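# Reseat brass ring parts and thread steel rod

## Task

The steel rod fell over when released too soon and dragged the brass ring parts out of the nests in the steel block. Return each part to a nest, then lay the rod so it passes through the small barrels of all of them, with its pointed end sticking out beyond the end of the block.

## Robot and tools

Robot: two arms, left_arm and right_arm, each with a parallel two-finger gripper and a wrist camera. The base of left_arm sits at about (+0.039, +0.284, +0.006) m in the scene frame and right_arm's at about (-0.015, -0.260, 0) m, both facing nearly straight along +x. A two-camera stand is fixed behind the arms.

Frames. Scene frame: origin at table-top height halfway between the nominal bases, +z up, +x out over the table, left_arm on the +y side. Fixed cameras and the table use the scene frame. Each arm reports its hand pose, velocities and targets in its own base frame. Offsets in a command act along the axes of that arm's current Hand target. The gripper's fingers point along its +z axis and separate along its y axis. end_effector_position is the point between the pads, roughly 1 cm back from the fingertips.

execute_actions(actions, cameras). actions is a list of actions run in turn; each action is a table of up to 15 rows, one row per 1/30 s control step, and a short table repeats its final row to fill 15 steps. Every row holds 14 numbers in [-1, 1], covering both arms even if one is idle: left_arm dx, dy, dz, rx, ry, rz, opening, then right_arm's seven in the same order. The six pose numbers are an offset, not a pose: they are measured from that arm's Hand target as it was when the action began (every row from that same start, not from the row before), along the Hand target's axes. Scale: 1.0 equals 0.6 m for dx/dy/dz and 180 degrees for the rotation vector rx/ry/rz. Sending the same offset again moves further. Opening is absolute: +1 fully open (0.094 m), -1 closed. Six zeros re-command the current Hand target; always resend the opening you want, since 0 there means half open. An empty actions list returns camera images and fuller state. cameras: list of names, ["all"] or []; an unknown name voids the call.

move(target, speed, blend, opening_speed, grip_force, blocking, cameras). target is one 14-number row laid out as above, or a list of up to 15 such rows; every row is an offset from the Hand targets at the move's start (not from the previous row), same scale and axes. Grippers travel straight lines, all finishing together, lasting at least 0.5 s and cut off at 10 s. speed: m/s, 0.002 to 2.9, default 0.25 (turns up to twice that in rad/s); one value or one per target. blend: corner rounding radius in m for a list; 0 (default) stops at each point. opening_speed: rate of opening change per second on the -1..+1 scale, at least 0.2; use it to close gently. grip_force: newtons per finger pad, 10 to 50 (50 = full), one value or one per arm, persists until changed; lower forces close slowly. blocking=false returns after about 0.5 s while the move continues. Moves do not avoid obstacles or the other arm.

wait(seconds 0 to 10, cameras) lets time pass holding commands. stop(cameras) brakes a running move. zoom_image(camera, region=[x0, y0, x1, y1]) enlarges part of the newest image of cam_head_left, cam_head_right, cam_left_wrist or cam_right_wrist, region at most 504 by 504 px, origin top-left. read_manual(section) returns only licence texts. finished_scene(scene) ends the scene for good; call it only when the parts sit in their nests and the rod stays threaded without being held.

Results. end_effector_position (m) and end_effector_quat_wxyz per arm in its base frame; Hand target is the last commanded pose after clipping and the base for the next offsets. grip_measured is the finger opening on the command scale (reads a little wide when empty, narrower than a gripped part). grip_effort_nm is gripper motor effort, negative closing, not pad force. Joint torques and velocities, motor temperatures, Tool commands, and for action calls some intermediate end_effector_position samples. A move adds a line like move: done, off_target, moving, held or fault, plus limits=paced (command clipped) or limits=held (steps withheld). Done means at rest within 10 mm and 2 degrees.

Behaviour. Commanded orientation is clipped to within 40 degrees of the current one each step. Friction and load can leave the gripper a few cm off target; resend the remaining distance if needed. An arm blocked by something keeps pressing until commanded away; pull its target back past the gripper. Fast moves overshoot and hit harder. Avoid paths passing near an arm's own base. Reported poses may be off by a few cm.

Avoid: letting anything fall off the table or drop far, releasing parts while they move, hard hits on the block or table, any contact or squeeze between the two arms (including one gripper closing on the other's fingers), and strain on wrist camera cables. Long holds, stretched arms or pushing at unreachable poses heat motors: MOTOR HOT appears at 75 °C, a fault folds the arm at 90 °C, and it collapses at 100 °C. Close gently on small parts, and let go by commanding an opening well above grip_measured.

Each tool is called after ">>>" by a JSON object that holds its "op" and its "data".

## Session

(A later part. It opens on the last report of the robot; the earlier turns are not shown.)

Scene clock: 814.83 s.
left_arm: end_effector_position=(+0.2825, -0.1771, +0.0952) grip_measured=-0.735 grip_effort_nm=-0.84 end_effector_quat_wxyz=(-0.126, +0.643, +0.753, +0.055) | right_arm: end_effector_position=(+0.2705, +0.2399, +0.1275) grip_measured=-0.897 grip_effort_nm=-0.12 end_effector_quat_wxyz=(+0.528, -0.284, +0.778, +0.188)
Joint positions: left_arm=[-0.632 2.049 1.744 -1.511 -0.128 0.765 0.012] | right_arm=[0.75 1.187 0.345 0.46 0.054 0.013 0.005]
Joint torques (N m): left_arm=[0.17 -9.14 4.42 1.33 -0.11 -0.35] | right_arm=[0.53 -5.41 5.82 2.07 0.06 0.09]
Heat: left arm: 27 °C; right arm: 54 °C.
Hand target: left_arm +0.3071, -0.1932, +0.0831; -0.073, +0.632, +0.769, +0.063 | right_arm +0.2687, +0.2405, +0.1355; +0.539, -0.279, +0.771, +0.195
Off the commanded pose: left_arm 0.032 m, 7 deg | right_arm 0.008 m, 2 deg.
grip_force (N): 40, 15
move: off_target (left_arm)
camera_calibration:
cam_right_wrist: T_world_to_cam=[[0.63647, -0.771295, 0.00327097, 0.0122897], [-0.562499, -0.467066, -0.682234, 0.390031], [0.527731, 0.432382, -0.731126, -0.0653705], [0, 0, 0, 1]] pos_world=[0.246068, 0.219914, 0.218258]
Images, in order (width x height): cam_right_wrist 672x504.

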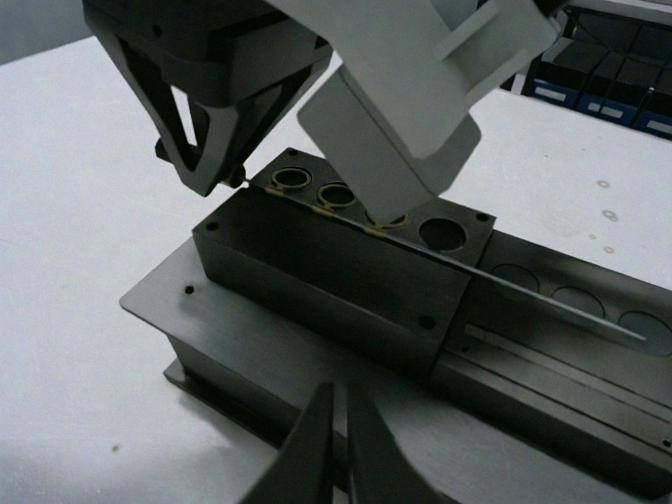

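>>> {"op": "move", "data": {"target": [0.0000, -0.0002, 0.0010, 0, 0, 0, -0.95, 0, 0, 0, 0, 0, 0, -0.9], "speed": 0.02, "cameras": ["cam_right_wrist", "cam_left_wrist"]}}

>>> {"op": "zoom_image", "data": {"camera": "cam_right_wrist", "region": [225, 150, 345, 232]}}

Scene clock: 816.23 s.
left_arm: end_effector_position=(+0.2824, -0.1771, +0.0951) grip_measured=-0.735 grip_effort_nm=-0.84 end_effector_quat_wxyz=(-0.126, +0.643, +0.753, +0.055) | right_arm: end_effector_position=(+0.2705, +0.2399, +0.1275) grip_measured=-0.897 grip_effort_nm=-0.12 end_effector_quat_wxyz=(+0.528, -0.284, +0.778, +0.188)
Joint positions: left_arm=[-0.632 2.049 1.744 -1.511 -0.128 0.765 0.012] | right_arm=[0.75 1.187 0.345 0.46 0.054 0.013 0.005]
Joint torques (N m): left_arm=[0.2 -8.96 4.18 1.38 -0.07 -0.36] | right_arm=[0.54 -5.39 5.81 2.07 0.06 0.09]
Heat: left arm: 27 °C; right arm: 54 °C.
Hand target: left_arm +0.3069, -0.1930, +0.0825; -0.073, +0.632, +0.769, +0.063 | right_arm +0.2687, +0.2405, +0.1355; +0.539, -0.279, +0.771, +0.195
Off the commanded pose: left_arm 0.032 m, 7 deg | right_arm 0.008 m, 2 deg.
grip_force (N): 40, 15
move: off_target (left_arm)
camera_calibration:
cam_left_wrist: T_world_to_cam=[[-0.984041, -0.162681, 0.0720946, 0.242871], [-0.080861, 0.76974, 0.633216, 0.136364], [-0.158506, 0.617281, -0.77061, 0.319052], [0, 0, 0, 1]] pos_world=[0.300593, -0.262399, 0.142008]
cam_right_wrist: T_world_to_cam=[[0.63647, -0.771295, 0.00327097, 0.0122897], [-0.562499, -0.467066, -0.682234, 0.390031], [0.527731, 0.432382, -0.731126, -0.0653705], [0, 0, 0, 1]] pos_world=[0.246068, 0.219914, 0.218258]
Images, in order (width x height): cam_left_wrist 672x504, cam_right_wrist 672x504.

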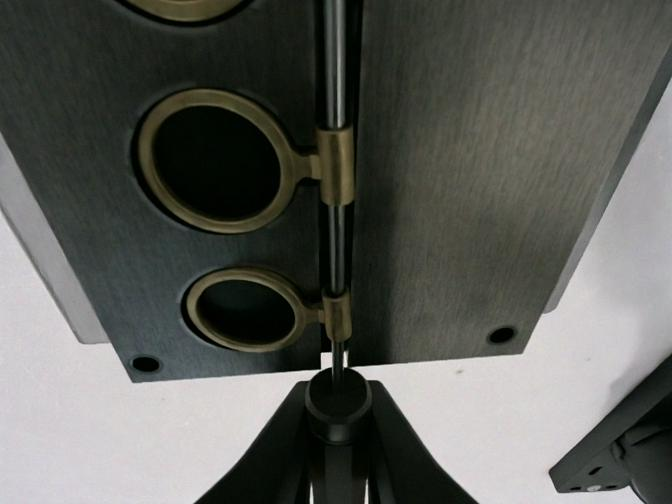

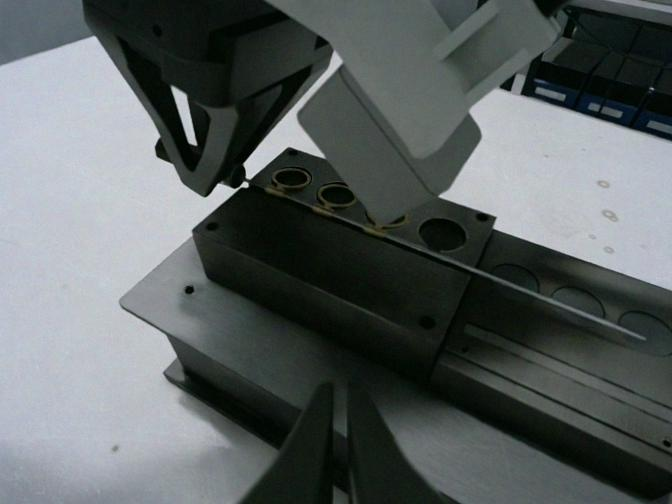

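Scaled by 4.200 from the camera's 672x504 image, which has a finer 960x720 frame.

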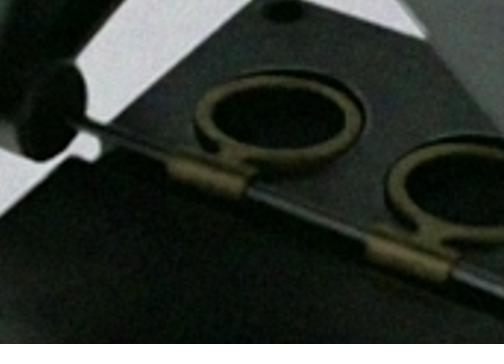

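>>> {"op": "zoom_image", "data": {"camera": "cam_left_wrist", "region": [270, 330, 410, 435]}}

>>> {"op": "zoom_image", "data": {"camera": "cam_right_wrist", "region": [200, 150, 280, 210]}}

Scaled by 3.600 from the camera's 672x504 image, which has a finer 960x720 frame.

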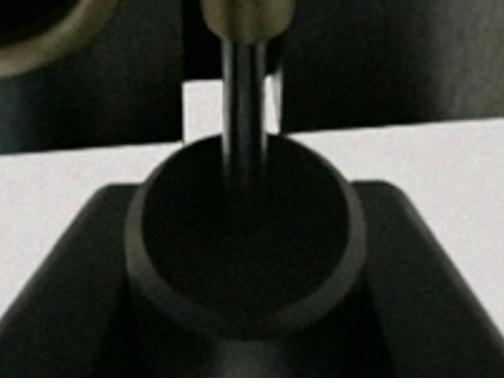

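Scaled by 6.300 from the camera's 672x504 image, which has a finer 960x720 frame.

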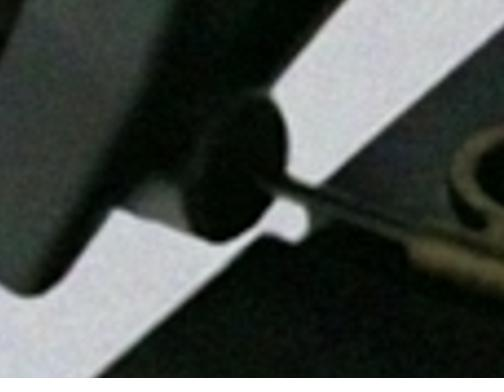

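>>> {"op": "move", "data": {"target": [0, 0, 0, 0, 0, 0, -0.95, -0.0172, -0.155, 0.0663, 0, 0, 0, -0.9], "speed": 0.08, "cameras": ["cam_right_wrist", "cam_head_right"]}}

Scene clock: 832.23 s.
left_arm: end_effector_position=(+0.2824, -0.1771, +0.0951) grip_measured=-0.735 grip_effort_nm=-0.84 end_effector_quat_wxyz=(-0.126, +0.643, +0.753, +0.055) | right_arm: end_effector_position=(+0.3503, +0.1913, +0.1184) grip_measured=-0.897 grip_effort_nm=-0.12 end_effector_quat_wxyz=(+0.520, -0.276, +0.785, +0.192)
Joint positions: left_arm=[-0.632 2.049 1.744 -1.511 -0.128 0.765 0.012] | right_arm=[0.362 1.425 0.478 0.532 -0.304 -0.116 0.005]
Joint torques (N m): left_arm=[0.12 -9.2 4.22 1.36 -0.1 -0.32] | right_arm=[-0.42 -3.93 8.51 2.17 -0.2 -0.05]
Heat: left arm: 26 °C; right arm: 54 °C.
Hand target: left_arm +0.3069, -0.1930, +0.0825; -0.073, +0.632, +0.769, +0.063 | right_arm +0.3597, +0.1952, +0.1316; +0.539, -0.279, +0.771, +0.195
Off the commanded pose: left_arm 0.032 m, 7 deg | right_arm 0.017 m, 3 deg.
grip_force (N): 40, 15
move: off_target (left_arm, right_arm)
camera_calibration:
cam_right_wrist: T_world_to_cam=[[0.629795, -0.776535, -0.0187275, -0.069983], [-0.583197, -0.456791, -0.671732, 0.410084], [0.513069, 0.433975, -0.740558, -0.0871582], [0, 0, 0, 1]] pos_world=[0.327953, 0.170803, 0.20961]
Images, in order (width x height): cam_head_right 672x504, cam_right_wrist 672x504.

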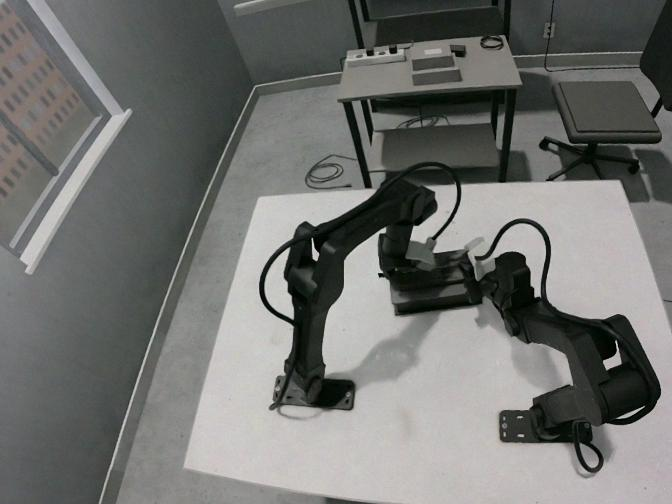

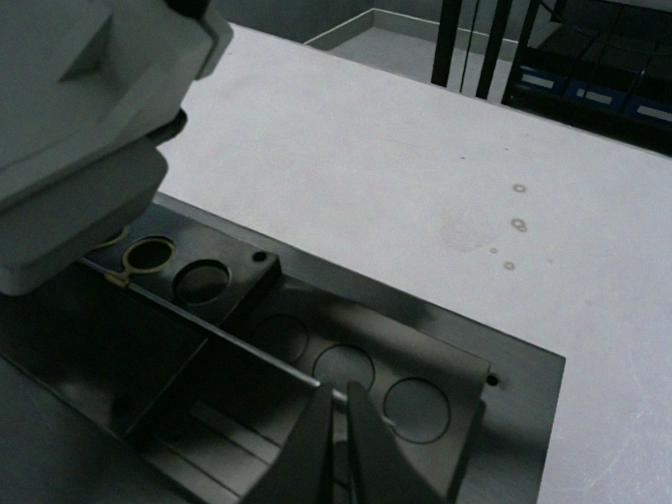

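>>> {"op": "move", "data": {"target": [0, 0, 0, 0, 0, 0, -0.95, -0.0027, -0.0093, 0.017, 0, 0, 0, -0.9], "speed": 0.04, "cameras": ["cam_right_wrist"]}}

>>> {"op": "zoom_image", "data": {"camera": "cam_right_wrist", "region": [270, 330, 430, 450]}}

Scene clock: 834.07 s.
left_arm: end_effector_position=(+0.2824, -0.1771, +0.0951) grip_measured=-0.735 grip_effort_nm=-0.84 end_effector_quat_wxyz=(-0.126, +0.643, +0.753, +0.055) | right_arm: end_effector_position=(+0.3611, +0.1944, +0.1169) grip_measured=-0.897 grip_effort_nm=-0.12 end_effector_quat_wxyz=(+0.520, -0.277, +0.784, +0.193)
Joint positions: left_arm=[-0.632 2.049 1.744 -1.511 -0.128 0.765 0.012] | right_arm=[0.356 1.479 0.515 0.549 -0.311 -0.119 0.005]
Joint torques (N m): left_arm=[0.01 -9.21 4.29 1.36 -0.11 -0.38] | right_arm=[-0.58 -4.37 8.47 2.18 -0.19 -0.04]
Heat: left arm: 26 °C; right arm: 54 °C.
Hand target: left_arm +0.3069, -0.1930, +0.0825; -0.073, +0.632, +0.769, +0.063 | right_arm +0.3710, +0.1975, +0.1296; +0.539, -0.279, +0.771, +0.195
Off the commanded pose: left_arm 0.032 m, 7 deg | right_arm 0.016 m, 3 deg.
grip_force (N): 40, 15
move: off_target (left_arm, right_arm)
camera_calibration:
cam_right_wrist: T_world_to_cam=[[0.631712, -0.774975, -0.0188186, -0.0753779], [-0.581802, -0.457927, -0.672168, 0.416564], [0.512296, 0.435565, -0.74016, -0.0952095], [0, 0, 0, 1]] pos_world=[0.33875, 0.17381, 0.208112]
Images, in order (width x height): cam_right_wrist 672x504.

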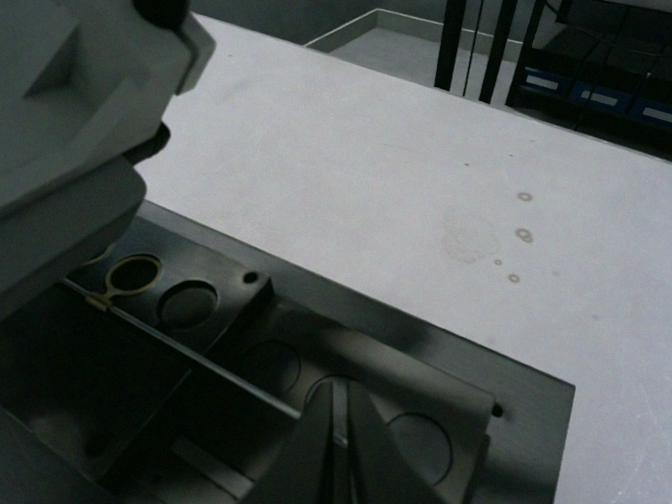

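Scaled by 3.150 from the camera's 672x504 image, which has a finer 960x720 frame.

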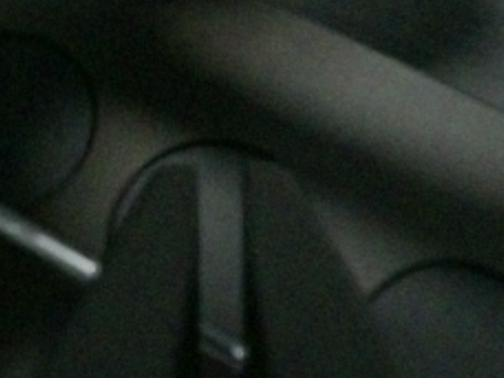

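>>> {"op": "move", "data": {"target": [0, 0, 0, 0, 0, 0, -0.68, 0, 0, 0, 0, 0, 0, -0.9], "speed": 0.02, "opening_speed": 0.2, "cameras": ["cam_right_wrist", "cam_left_wrist"]}}

Scene clock: 837.13 s.
left_arm: end_effector_position=(+0.2846, -0.1798, +0.0934) grip_measured=-0.681 grip_effort_nm=0.05 end_effector_quat_wxyz=(-0.118, +0.636, +0.760, +0.054) | right_arm: end_effector_position=(+0.3611, +0.1945, +0.1170) grip_measured=-0.897 grip_effort_nm=-0.12 end_effector_quat_wxyz=(+0.521, -0.277, +0.784, +0.193)
Joint positions: left_arm=[-0.632 2.049 1.741 -1.494 -0.123 0.748 0.015] | right_arm=[0.356 1.479 0.515 0.549 -0.312 -0.119 0.005]
Joint torques (N m): left_arm=[0.08 -9.14 4.41 1.21 -0.17 -0.12] | right_arm=[-0.57 -4.36 8.49 2.2 -0.2 -0.05]
Heat: left arm: 26 °C; right arm: 54 °C.
Hand target: left_arm +0.3069, -0.1931, +0.0826; -0.073, +0.631, +0.769, +0.063 | right_arm +0.3710, +0.1975, +0.1296; +0.539, -0.279, +0.771, +0.195
Off the commanded pose: left_arm 0.028 m, 5 deg | right_arm 0.016 m, 3 deg.
grip_force (N): 40, 15
move: off_target (left_arm, right_arm)
camera_calibration:
cam_left_wrist: T_world_to_cam=[[-0.981836, -0.179641, 0.0610528, 0.242169], [-0.102845, 0.774311, 0.624392, 0.147591], [-0.15944, 0.606771, -0.778722, 0.318838], [0, 0, 0, 1]] pos_world=[0.303785, -0.264239, 0.141346]
cam_right_wrist: T_world_to_cam=[[0.631996, -0.774746, -0.0187172, -0.0754549], [-0.581384, -0.458015, -0.67247, 0.416614], [0.51242, 0.43588, -0.739888, -0.0953323], [0, 0, 0, 1]] pos_world=[0.33875, 0.173911, 0.208213]
Images, in order (width x height): cam_left_wrist 672x504, cam_right_wrist 672x504.

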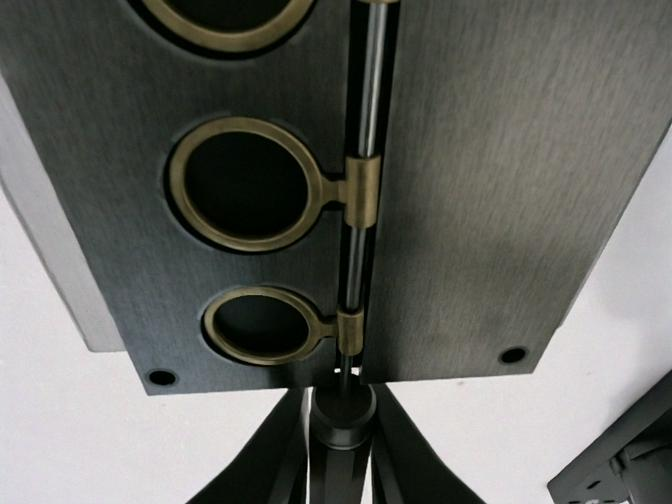

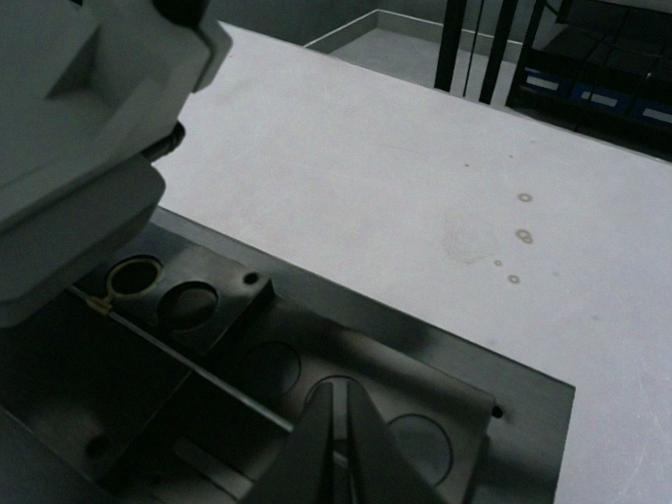

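>>> {"op": "zoom_image", "data": {"camera": "cam_left_wrist", "region": [270, 340, 420, 460]}}

>>> {"op": "zoom_image", "data": {"camera": "cam_right_wrist", "region": [60, 230, 280, 395]}}

Scaled by 3.360 from the camera's 672x504 image, which has a finer 960x720 frame.

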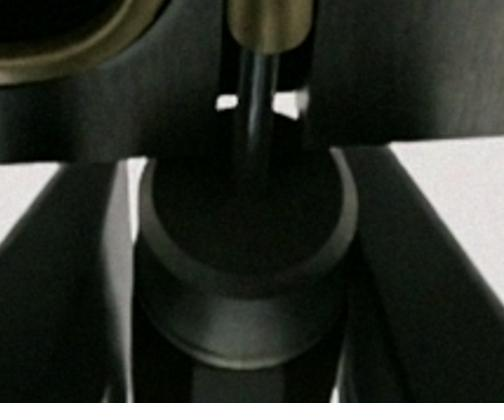

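Scaled by 2.291 from the camera's 672x504 image, which has a finer 960x720 frame.

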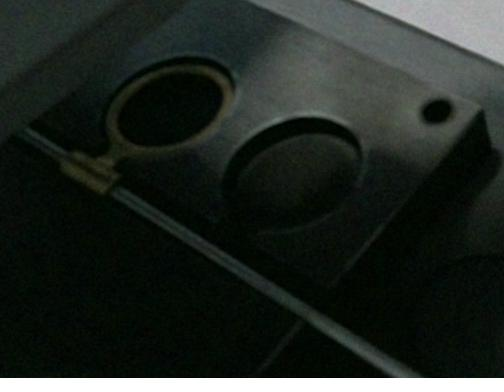

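>>> {"op": "move", "data": {"target": [0, 0, 0, 0, 0, 0, -0.6, 0, 0, 0, 0, 0, 0, -0.9], "speed": 0.02, "opening_speed": 0.2, "cameras": ["cam_right_wrist", "cam_left_wrist"]}}

>>> {"op": "zoom_image", "data": {"camera": "cam_left_wrist", "region": [270, 340, 420, 460]}}

Scene clock: 839.43 s.
left_arm: end_effector_position=(+0.2867, -0.1812, +0.0929) grip_measured=-0.601 grip_effort_nm=0.06 end_effector_quat_wxyz=(-0.113, +0.636, +0.761, +0.055) | right_arm: end_effector_position=(+0.3611, +0.1945, +0.1170) grip_measured=-0.897 grip_effort_nm=-0.12 end_effector_quat_wxyz=(+0.521, -0.277, +0.784, +0.193)
Joint positions: left_arm=[-0.632 2.049 1.741 -1.484 -0.123 0.747 0.019] | right_arm=[0.356 1.479 0.515 0.549 -0.312 -0.119 0.005]
Joint torques (N m): left_arm=[0.06 -9.09 4.19 1.16 -0.14 -0.17] | right_arm=[-0.57 -4.36 8.47 2.2 -0.21 -0.04]
Heat: left arm: 26 °C; right arm: 54 °C.
Hand target: left_arm +0.3070, -0.1930, +0.0826; -0.073, +0.632, +0.769, +0.063 | right_arm +0.3710, +0.1975, +0.1296; +0.539, -0.279, +0.771, +0.195
Off the commanded pose: left_arm 0.026 m, 5 deg | right_arm 0.016 m, 3 deg.
grip_force (N): 40, 15
move: off_target (left_arm, right_arm)
camera_calibration:
cam_left_wrist: T_world_to_cam=[[-0.982181, -0.180063, 0.0538333, 0.24461], [-0.108704, 0.77796, 0.618839, 0.152145], [-0.15331, 0.601959, -0.783671, 0.317468], [0, 0, 0, 1]] pos_world=[0.305461, -0.26542, 0.14147]
cam_right_wrist: T_world_to_cam=[[0.631996, -0.774746, -0.0187172, -0.0754549], [-0.581384, -0.458015, -0.67247, 0.416614], [0.51242, 0.43588, -0.739888, -0.0953323], [0, 0, 0, 1]] pos_world=[0.33875, 0.173911, 0.208213]
Images, in order (width x height): cam_left_wrist 672x504, cam_right_wrist 672x504.

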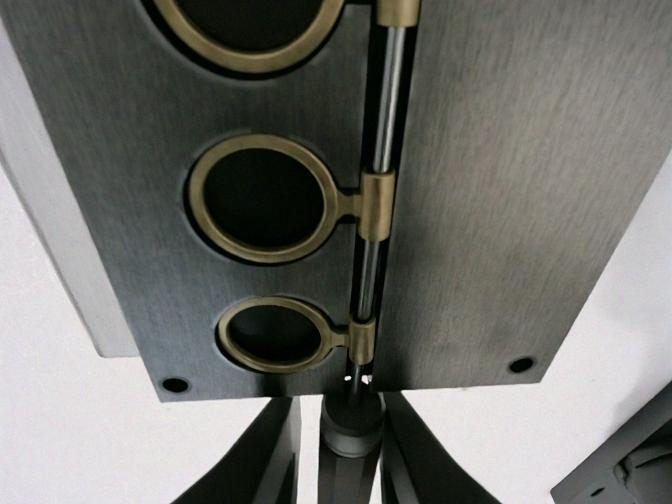

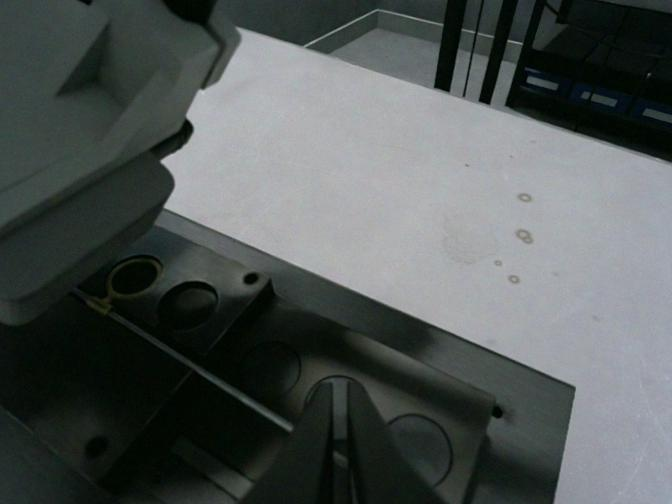

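Scaled by 3.360 from the camera's 672x504 image, which has a finer 960x720 frame.

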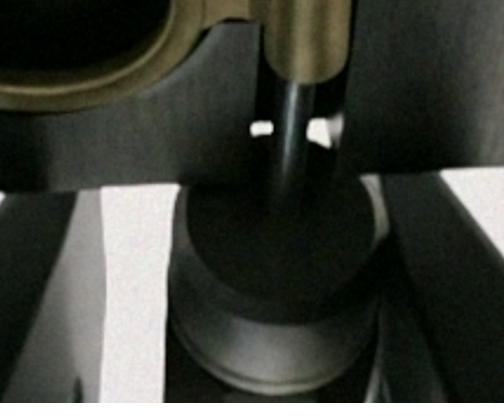

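>>> {"op": "move", "data": {"target": [0, 0, 0, 0, 0, 0, -0.3, 0, 0, 0, 0, 0, 0, -0.9], "speed": 0.02, "opening_speed": 0.25, "cameras": ["cam_right_wrist", "cam_left_wrist"]}}

Scene clock: 842.20 s.
left_arm: end_effector_position=(+0.2928, -0.1835, +0.0918) grip_measured=-0.301 grip_effort_nm=0.08 end_effector_quat_wxyz=(-0.101, +0.636, +0.763, +0.061) | right_arm: end_effector_position=(+0.3611, +0.1945, +0.1170) grip_measured=-0.897 grip_effort_nm=-0.12 end_effector_quat_wxyz=(+0.521, -0.277, +0.784, +0.193)
Joint positions: left_arm=[-0.632 2.049 1.741 -1.458 -0.133 0.744 0.033] | right_arm=[0.356 1.479 0.515 0.549 -0.312 -0.119 0.005]
Joint torques (N m): left_arm=[0.09 -9.02 4.36 0.95 -0.07 -0.1] | right_arm=[-0.57 -4.36 8.49 2.2 -0.21 -0.04]
Heat: left arm: 26 °C; right arm: 54 °C.
Hand target: left_arm +0.3069, -0.1931, +0.0825; -0.073, +0.632, +0.769, +0.063 | right_arm +0.3710, +0.1975, +0.1296; +0.539, -0.279, +0.771, +0.195
Off the commanded pose: left_arm 0.019 m, 3 deg | right_arm 0.016 m, 3 deg.
grip_force (N): 40, 15
move: off_target (left_arm, right_arm)
camera_calibration:
cam_left_wrist: T_world_to_cam=[[-0.983195, -0.180302, 0.0286277, 0.252806], [-0.125681, 0.782229, 0.610182, 0.161869], [-0.13241, 0.596329, -0.791744, 0.312514], [0, 0, 0, 1]] pos_world=[0.310281, -0.267398, 0.141425]
cam_right_wrist: T_world_to_cam=[[0.631996, -0.774746, -0.0187172, -0.0754549], [-0.581384, -0.458015, -0.67247, 0.416614], [0.51242, 0.43588, -0.739888, -0.0953323], [0, 0, 0, 1]] pos_world=[0.33875, 0.173911, 0.208213]
Images, in order (width x height): cam_left_wrist 672x504, cam_right_wrist 672x504.

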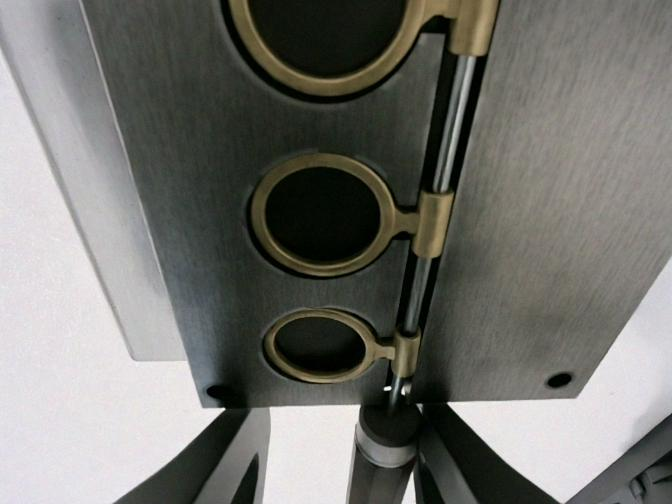

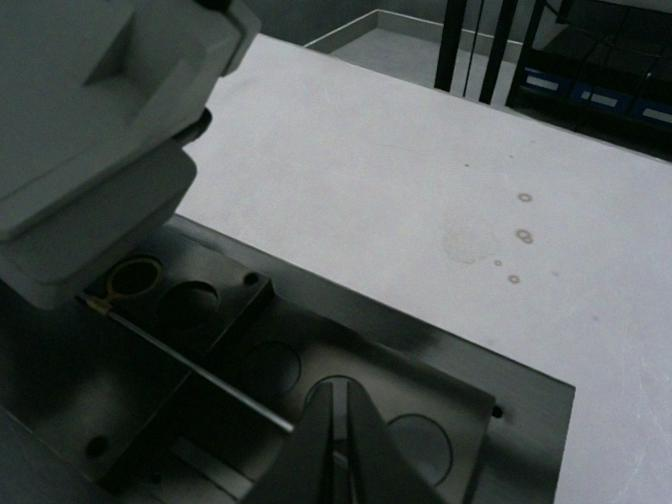

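>>> {"op": "move", "data": {"target": [0, 0, 0, 0, 0, 0, 0.1, 0, 0, 0, 0, 0, 0, -0.9], "speed": 0.02, "opening_speed": 0.3, "cameras": ["cam_right_wrist", "cam_left_wrist"]}}

Scene clock: 844.60 s.
left_arm: end_effector_position=(+0.2993, -0.1821, +0.0917) grip_measured=+0.098 grip_effort_nm=0.09 end_effector_quat_wxyz=(-0.093, +0.636, +0.762, +0.075) | right_arm: end_effector_position=(+0.3611, +0.1945, +0.1170) grip_measured=-0.897 grip_effort_nm=-0.12 end_effector_quat_wxyz=(+0.521, -0.277, +0.784, +0.193)
Joint positions: left_arm=[-0.632 2.049 1.741 -1.441 -0.161 0.744 0.052] | right_arm=[0.356 1.479 0.515 0.549 -0.312 -0.119 0.005]
Joint torques (N m): left_arm=[0.12 -8.83 4.36 0.74 0.17 -0.14] | right_arm=[-0.58 -4.34 8.47 2.2 -0.21 -0.05]
Heat: left arm: 26 °C; right arm: 54 °C.
Hand target: left_arm +0.3069, -0.1930, +0.0826; -0.073, +0.632, +0.769, +0.063 | right_arm +0.3710, +0.1975, +0.1296; +0.539, -0.279, +0.771, +0.195
Off the commanded pose: left_arm 0.016 m, 3 deg | right_arm 0.016 m, 3 deg.
grip_force (N): 40, 15
move: off_target (left_arm, right_arm)
camera_calibration:
cam_left_wrist: T_world_to_cam=[[-0.984508, -0.175302, -0.00356063, 0.263778], [-0.140326, 0.775583, 0.615451, 0.164224], [-0.105128, 0.606416, -0.788167, 0.305754], [0, 0, 0, 1]] pos_world=[0.31488, -0.266543, 0.140852]
cam_right_wrist: T_world_to_cam=[[0.631996, -0.774746, -0.0187172, -0.0754549], [-0.581384, -0.458015, -0.67247, 0.416614], [0.51242, 0.43588, -0.739888, -0.0953323], [0, 0, 0, 1]] pos_world=[0.33875, 0.173911, 0.208213]
Images, in order (width x height): cam_left_wrist 672x504, cam_right_wrist 672x504.

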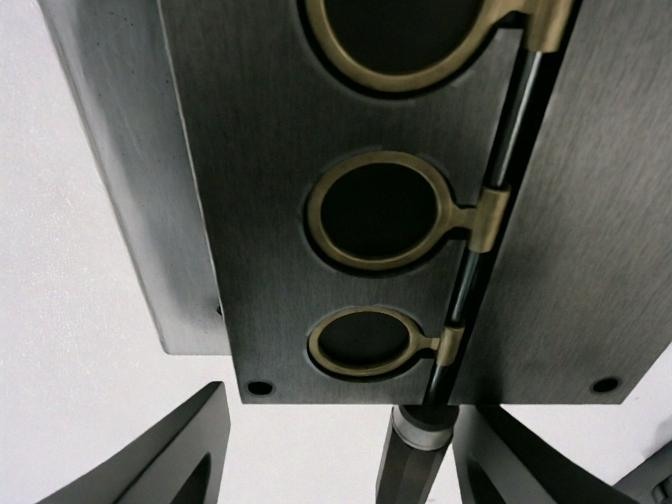

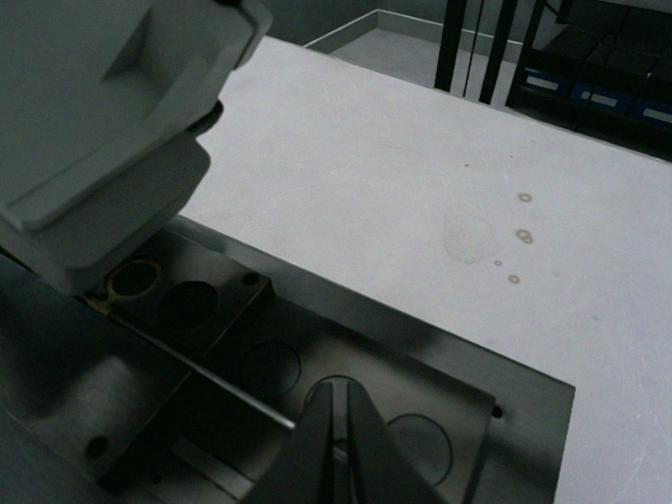

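>>> {"op": "move", "data": {"target": [0.0, -0.0133, 0.0, 0, 0, 0, 0.1, 0, 0, 0, 0, 0, 0, -0.9], "speed": 0.03, "cameras": ["cam_left_wrist"]}}

Scene clock: 848.90 s.
left_arm: end_effector_position=(+0.2950, -0.1789, +0.0867) grip_measured=+0.099 grip_effort_nm=0.08 end_effector_quat_wxyz=(-0.102, +0.633, +0.764, +0.075) | right_arm: end_effector_position=(+0.3611, +0.1945, +0.1170) grip_measured=-0.897 grip_effort_nm=-0.12 end_effector_quat_wxyz=(+0.521, -0.277, +0.784, +0.193)
Joint positions: left_arm=[-0.632 2.049 1.718 -1.437 -0.161 0.736 0.052] | right_arm=[0.356 1.479 0.515 0.549 -0.312 -0.119 0.005]
Joint torques (N m): left_arm=[-1.1 -10.41 3.93 0.81 0.24 -0.22] | right_arm=[-0.57 -4.34 8.49 2.2 -0.21 -0.05]
Heat: left arm: 26 °C; right arm: 54 °C.
Hand target: left_arm +0.2991, -0.1946, +0.0824; -0.073, +0.631, +0.769, +0.063 | right_arm +0.3710, +0.1975, +0.1296; +0.539, -0.279, +0.771, +0.195
Off the commanded pose: left_arm 0.017 m, 4 deg | right_arm 0.016 m, 3 deg.
grip_force (N): 40, 15
move: off_target (left_arm, right_arm)
camera_calibration:
cam_left_wrist: T_world_to_cam=[[-0.983159, -0.182557, 0.008437, 0.257277], [-0.137011, 0.766849, 0.627034, 0.160668], [-0.12094, 0.615318, -0.778946, 0.304931], [0, 0, 0, 1]] pos_world=[0.311836, -0.263869, 0.13461]
Images, in order (width x height): cam_left_wrist 672x504.

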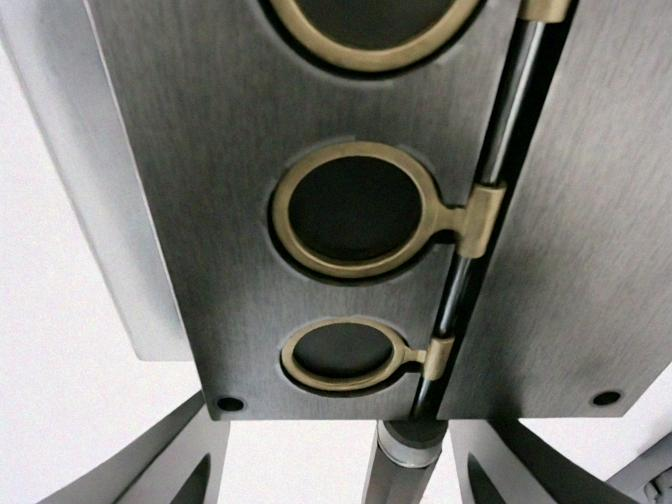

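>>> {"op": "move", "data": {"target": [0.0097, -0.0064, -0.049, 0, 0, 0, 0.1, 0, 0, 0, 0, 0, 0, -0.9], "speed": 0.04, "cameras": ["cam_left_wrist", "cam_right_wrist"]}}

Scene clock: 851.27 s.
left_arm: end_effector_position=(+0.2960, -0.1881, +0.1005) grip_measured=+0.099 grip_effort_nm=0.09 end_effector_quat_wxyz=(-0.091, +0.633, +0.766, +0.070) | right_arm: end_effector_position=(+0.3611, +0.1945, +0.1170) grip_measured=-0.897 grip_effort_nm=-0.12 end_effector_quat_wxyz=(+0.521, -0.277, +0.784, +0.193)
Joint positions: left_arm=[-0.645 2.049 1.778 -1.476 -0.149 0.723 0.052] | right_arm=[0.356 1.479 0.515 0.549 -0.312 -0.119 0.005]
Joint torques (N m): left_arm=[-0.76 -12 6.06 -0.02 0.16 -0.11] | right_arm=[-0.58 -4.34 8.5 2.2 -0.2 -0.04]
Heat: left arm: 26 °C; right arm: 54 °C.
Hand target: left_arm +0.2952, -0.1953, +0.1125; -0.073, +0.631, +0.769, +0.063 | right_arm +0.3710, +0.1975, +0.1296; +0.539, -0.279, +0.771, +0.195
Off the commanded pose: left_arm 0.014 m, 2 deg | right_arm 0.016 m, 3 deg.
grip_force (N): 40, 15
move: off_target (left_arm, right_arm)
camera_calibration:
cam_left_wrist: T_world_to_cam=[[-0.982845, -0.184436, 0.000194626, 0.256945], [-0.146248, 0.779988, 0.608465, 0.166307], [-0.112374, 0.597998, -0.79358, 0.317178], [0, 0, 0, 1]] pos_world=[0.312501, -0.272, 0.150464]
cam_right_wrist: T_world_to_cam=[[0.631996, -0.774746, -0.0187172, -0.0754549], [-0.581384, -0.458015, -0.67247, 0.416614], [0.51242, 0.43588, -0.739888, -0.0953323], [0, 0, 0, 1]] pos_world=[0.33875, 0.173911, 0.208213]
Images, in order (width x height): cam_left_wrist 672x504, cam_right_wrist 672x504.

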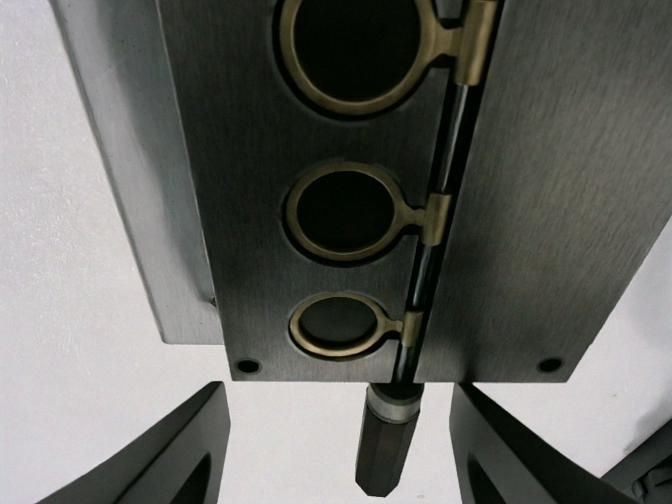

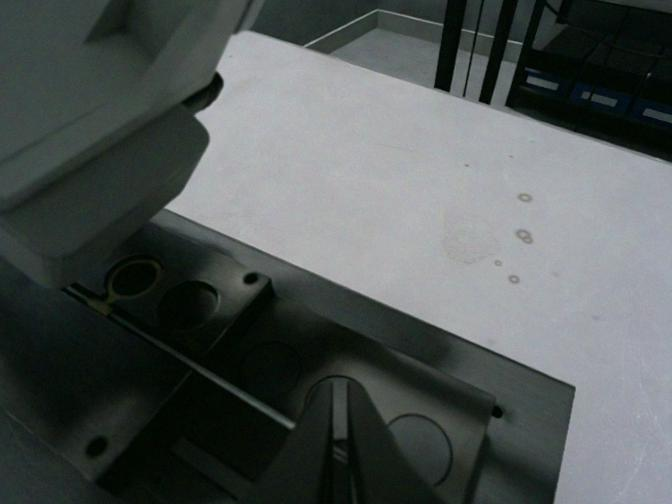

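>>> {"op": "move", "data": {"target": [[0.0192, -0.002, -0.0979, 0, 0, 0, 0.1, 0, 0, 0, 0, 0, 0, -0.9], [0.17, 0.0, -0.16, 0, 0, 0, 0.1, 0, 0, 0, 0, 0, 0, -0.9]], "speed": 0.08, "cameras": ["cam_left_wrist", "cam_right_wrist"]}}

Scene clock: 855.10 s.
left_arm: end_effector_position=(+0.2846, -0.1207, +0.2213) grip_measured=+0.099 grip_effort_nm=0.09 end_effector_quat_wxyz=(+0.050, +0.636, +0.765, +0.089) | right_arm: end_effector_position=(+0.3611, +0.1945, +0.1170) grip_measured=-0.897 grip_effort_nm=-0.12 end_effector_quat_wxyz=(+0.521, -0.277, +0.784, +0.193)
Joint positions: left_arm=[-0.494 1.637 1.742 -1.542 -0.154 0.904 0.052] | right_arm=[0.356 1.479 0.515 0.549 -0.312 -0.119 0.005]
Joint torques (N m): left_arm=[0.46 -8.72 4.07 0.74 -0.14 0.05] | right_arm=[-0.57 -4.36 8.49 2.2 -0.2 -0.05]
Heat: left arm: 26 °C; right arm: 54 °C.
Hand target: left_arm +0.2788, -0.1152, +0.2263; -0.073, +0.631, +0.769, +0.063 | right_arm +0.3710, +0.1975, +0.1296; +0.539, -0.279, +0.771, +0.195
Off the commanded pose: left_arm 0.009 m, 14 deg | right_arm 0.016 m, 3 deg.
joint sent to its limit (left arm) — joint 4 (wrist pitch), lower limit. The joint targets are off in orientation, not in position.
grip_force (N): 40, 15
move: off_target (left_arm, right_arm)
camera_calibration:
cam_left_wrist: T_world_to_cam=[[-0.963117, -0.172089, -0.20686, 0.299826], [-0.248233, 0.864934, 0.436199, 0.115942], [0.103855, 0.47146, -0.875751, 0.312742], [0, 0, 0, 1]] pos_world=[0.285068, -0.196131, 0.285333]
cam_right_wrist: T_world_to_cam=[[0.631996, -0.774746, -0.0187172, -0.0754549], [-0.581384, -0.458015, -0.67247, 0.416614], [0.51242, 0.43588, -0.739888, -0.0953323], [0, 0, 0, 1]] pos_world=[0.33875, 0.173911, 0.208213]
Images, in order (width x height): cam_left_wrist 672x504, cam_right_wrist 672x504.

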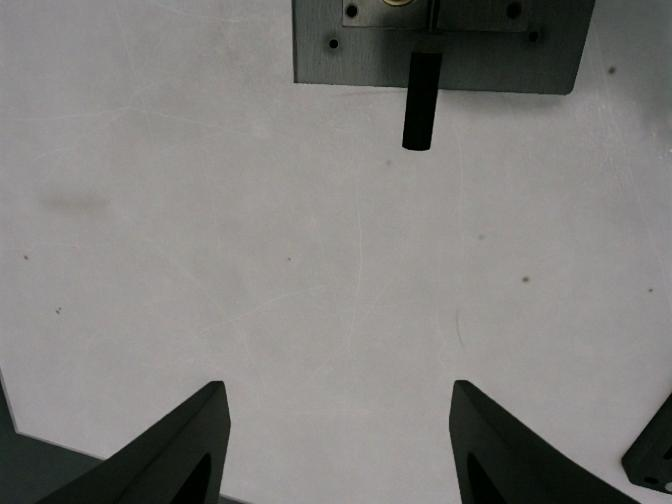

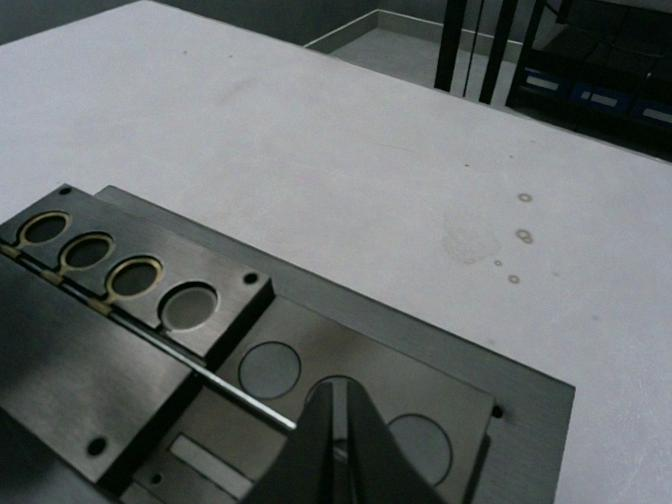

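>>> {"op": "move", "data": {"target": [[0, 0, 0, 0, 0, 0, 0.1, -0.0188, 0, -0.0069, 0, 0, 0, -0.9], [0, 0, 0, 0, 0, 0, 0.1, -0.0188, 0, -0.09, 0, 0, 0, -0.9]], "speed": 0.04, "cameras": ["cam_right_wrist"]}}

>>> {"op": "zoom_image", "data": {"camera": "cam_right_wrist", "region": [50, 150, 386, 402]}}

Scene clock: 859.00 s.
left_arm: end_effector_position=(+0.2847, -0.1206, +0.2213) grip_measured=+0.099 grip_effort_nm=0.08 end_effector_quat_wxyz=(+0.050, +0.636, +0.765, +0.089) | right_arm: end_effector_position=(+0.3370, +0.1683, +0.1503) grip_measured=-0.897 grip_effort_nm=-0.12 end_effector_quat_wxyz=(+0.527, -0.275, +0.781, +0.194)
Joint positions: left_arm=[-0.494 1.637 1.742 -1.542 -0.155 0.904 0.052] | right_arm=[0.283 1.23 0.483 0.338 -0.378 -0.145 0.005]
Joint torques (N m): left_arm=[0.25 -8.73 4 0.71 -0.09 0.09] | right_arm=[-0.58 -6.32 6.01 2 -0.22 -0.05]
Heat: left arm: 26 °C; right arm: 54 °C.
Hand target: left_arm +0.2788, -0.1153, +0.2263; -0.073, +0.631, +0.769, +0.063 | right_arm +0.3350, +0.1674, +0.1587; +0.539, -0.279, +0.771, +0.195
Off the commanded pose: left_arm 0.009 m, 14 deg | right_arm 0.009 m, 2 deg.
joint sent to its limit (left arm) — joint 4 (wrist pitch), lower limit. The joint targets are off in orientation, not in position.
grip_force (N): 40, 15
move: off_target (left_arm)
camera_calibration:
cam_right_wrist: T_world_to_cam=[[0.630102, -0.776328, -0.0169436, -0.0793037], [-0.574133, -0.451079, -0.6833, 0.410929], [0.522822, 0.440277, -0.729941, -0.0527321], [0, 0, 0, 1]] pos_world=[0.313467, 0.147013, 0.240953]
Images, in order (width x height): cam_right_wrist 672x504.

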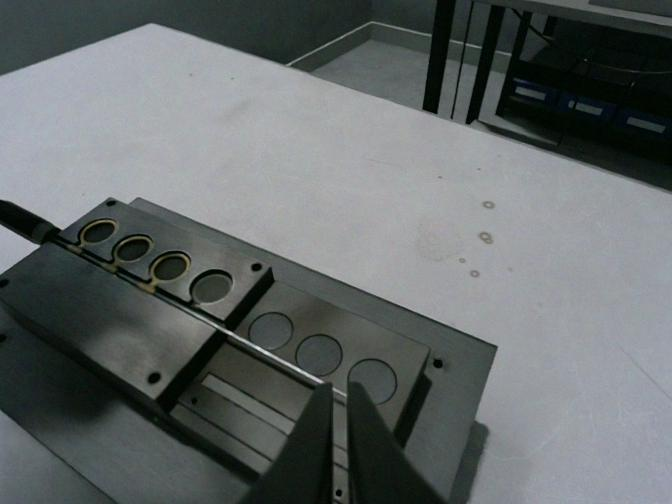

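Scaled by 1.500 from the camera's 672x504 image, which has a finer 960x720 frame.

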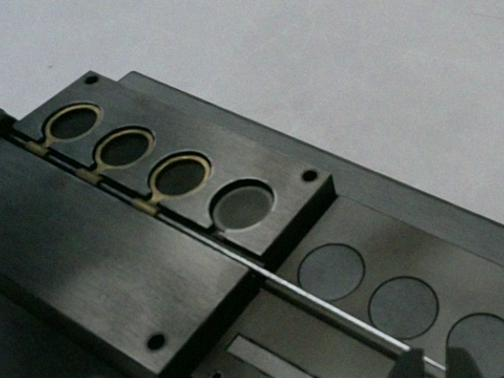

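>>> {"op": "zoom_image", "data": {"camera": "cam_right_wrist", "region": [60, 205, 210, 310]}}

>>> {"op": "zoom_image", "data": {"camera": "cam_right_wrist", "region": [250, 300, 400, 420]}}

Scaled by 3.360 from the camera's 672x504 image, which has a finer 960x720 frame.

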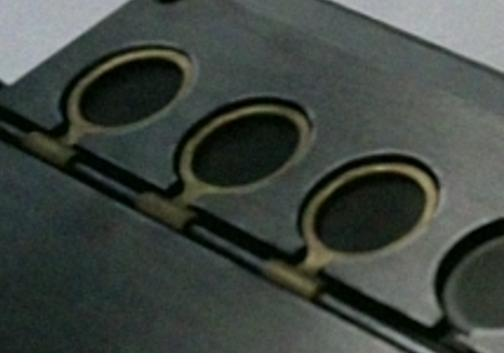

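Scaled by 3.360 from the camera's 672x504 image, which has a finer 960x720 frame.

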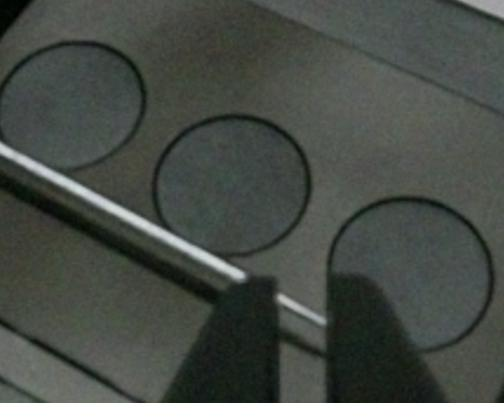

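>>> {"op": "wait", "data": {"seconds": 1, "cameras": ["cam_head_left"]}}

>>> {"op": "zoom_image", "data": {"camera": "cam_head_left", "region": [220, 180, 472, 369]}}

Scene clock: 861.40 s.
left_arm: end_effector_position=(+0.2847, -0.1206, +0.2213) grip_measured=+0.099 grip_effort_nm=0.09 end_effector_quat_wxyz=(+0.050, +0.636, +0.765, +0.089) | right_arm: end_effector_position=(+0.3369, +0.1683, +0.1502) grip_measured=-0.897 grip_effort_nm=-0.12 end_effector_quat_wxyz=(+0.527, -0.275, +0.781, +0.194)
Joint positions: left_arm=[-0.494 1.637 1.742 -1.542 -0.155 0.904 0.052] | right_arm=[0.283 1.23 0.483 0.337 -0.379 -0.145 0.005]
Joint torques (N m): left_arm=[0.43 -8.65 4.01 0.75 -0.11 0.09] | right_arm=[-0.58 -6.32 6.01 1.99 -0.24 -0.06]
Heat: left arm: 26 °C; right arm: 53 °C.
Hand target: left_arm +0.2788, -0.1153, +0.2263; -0.073, +0.631, +0.769, +0.063 | right_arm +0.3350, +0.1674, +0.1587; +0.539, -0.279, +0.771, +0.195
Tool commands: left_gripper/opening=+0.1 right_gripper/opening=-0.9
Off the commanded pose: left_arm 0.009 m, 14 deg | right_arm 0.009 m, 2 deg.
grip_force (N): 40, 15
wait: 1.00 s; at rest from the start
Images, in order (width x height): cam_head_left 672x504.

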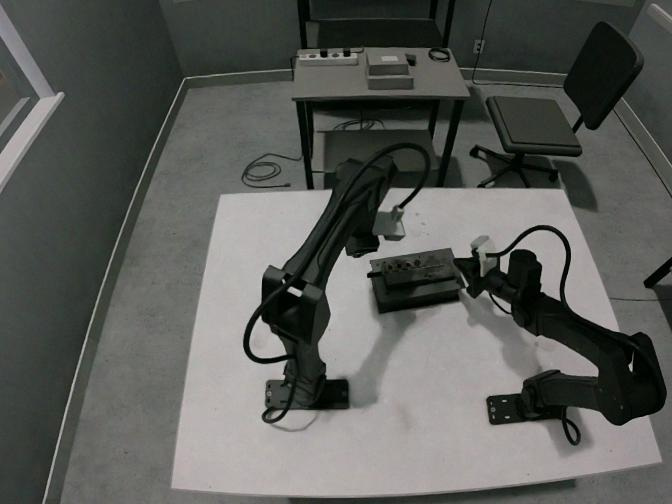

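Scaled by 2.000 from the camera's 672x504 image, which has a finer 960x720 frame.

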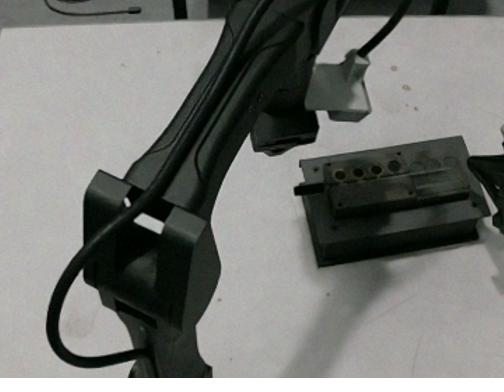

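>>> {"op": "finished_scene", "data": {"scene": 2}}

The scene is finished: the task was done.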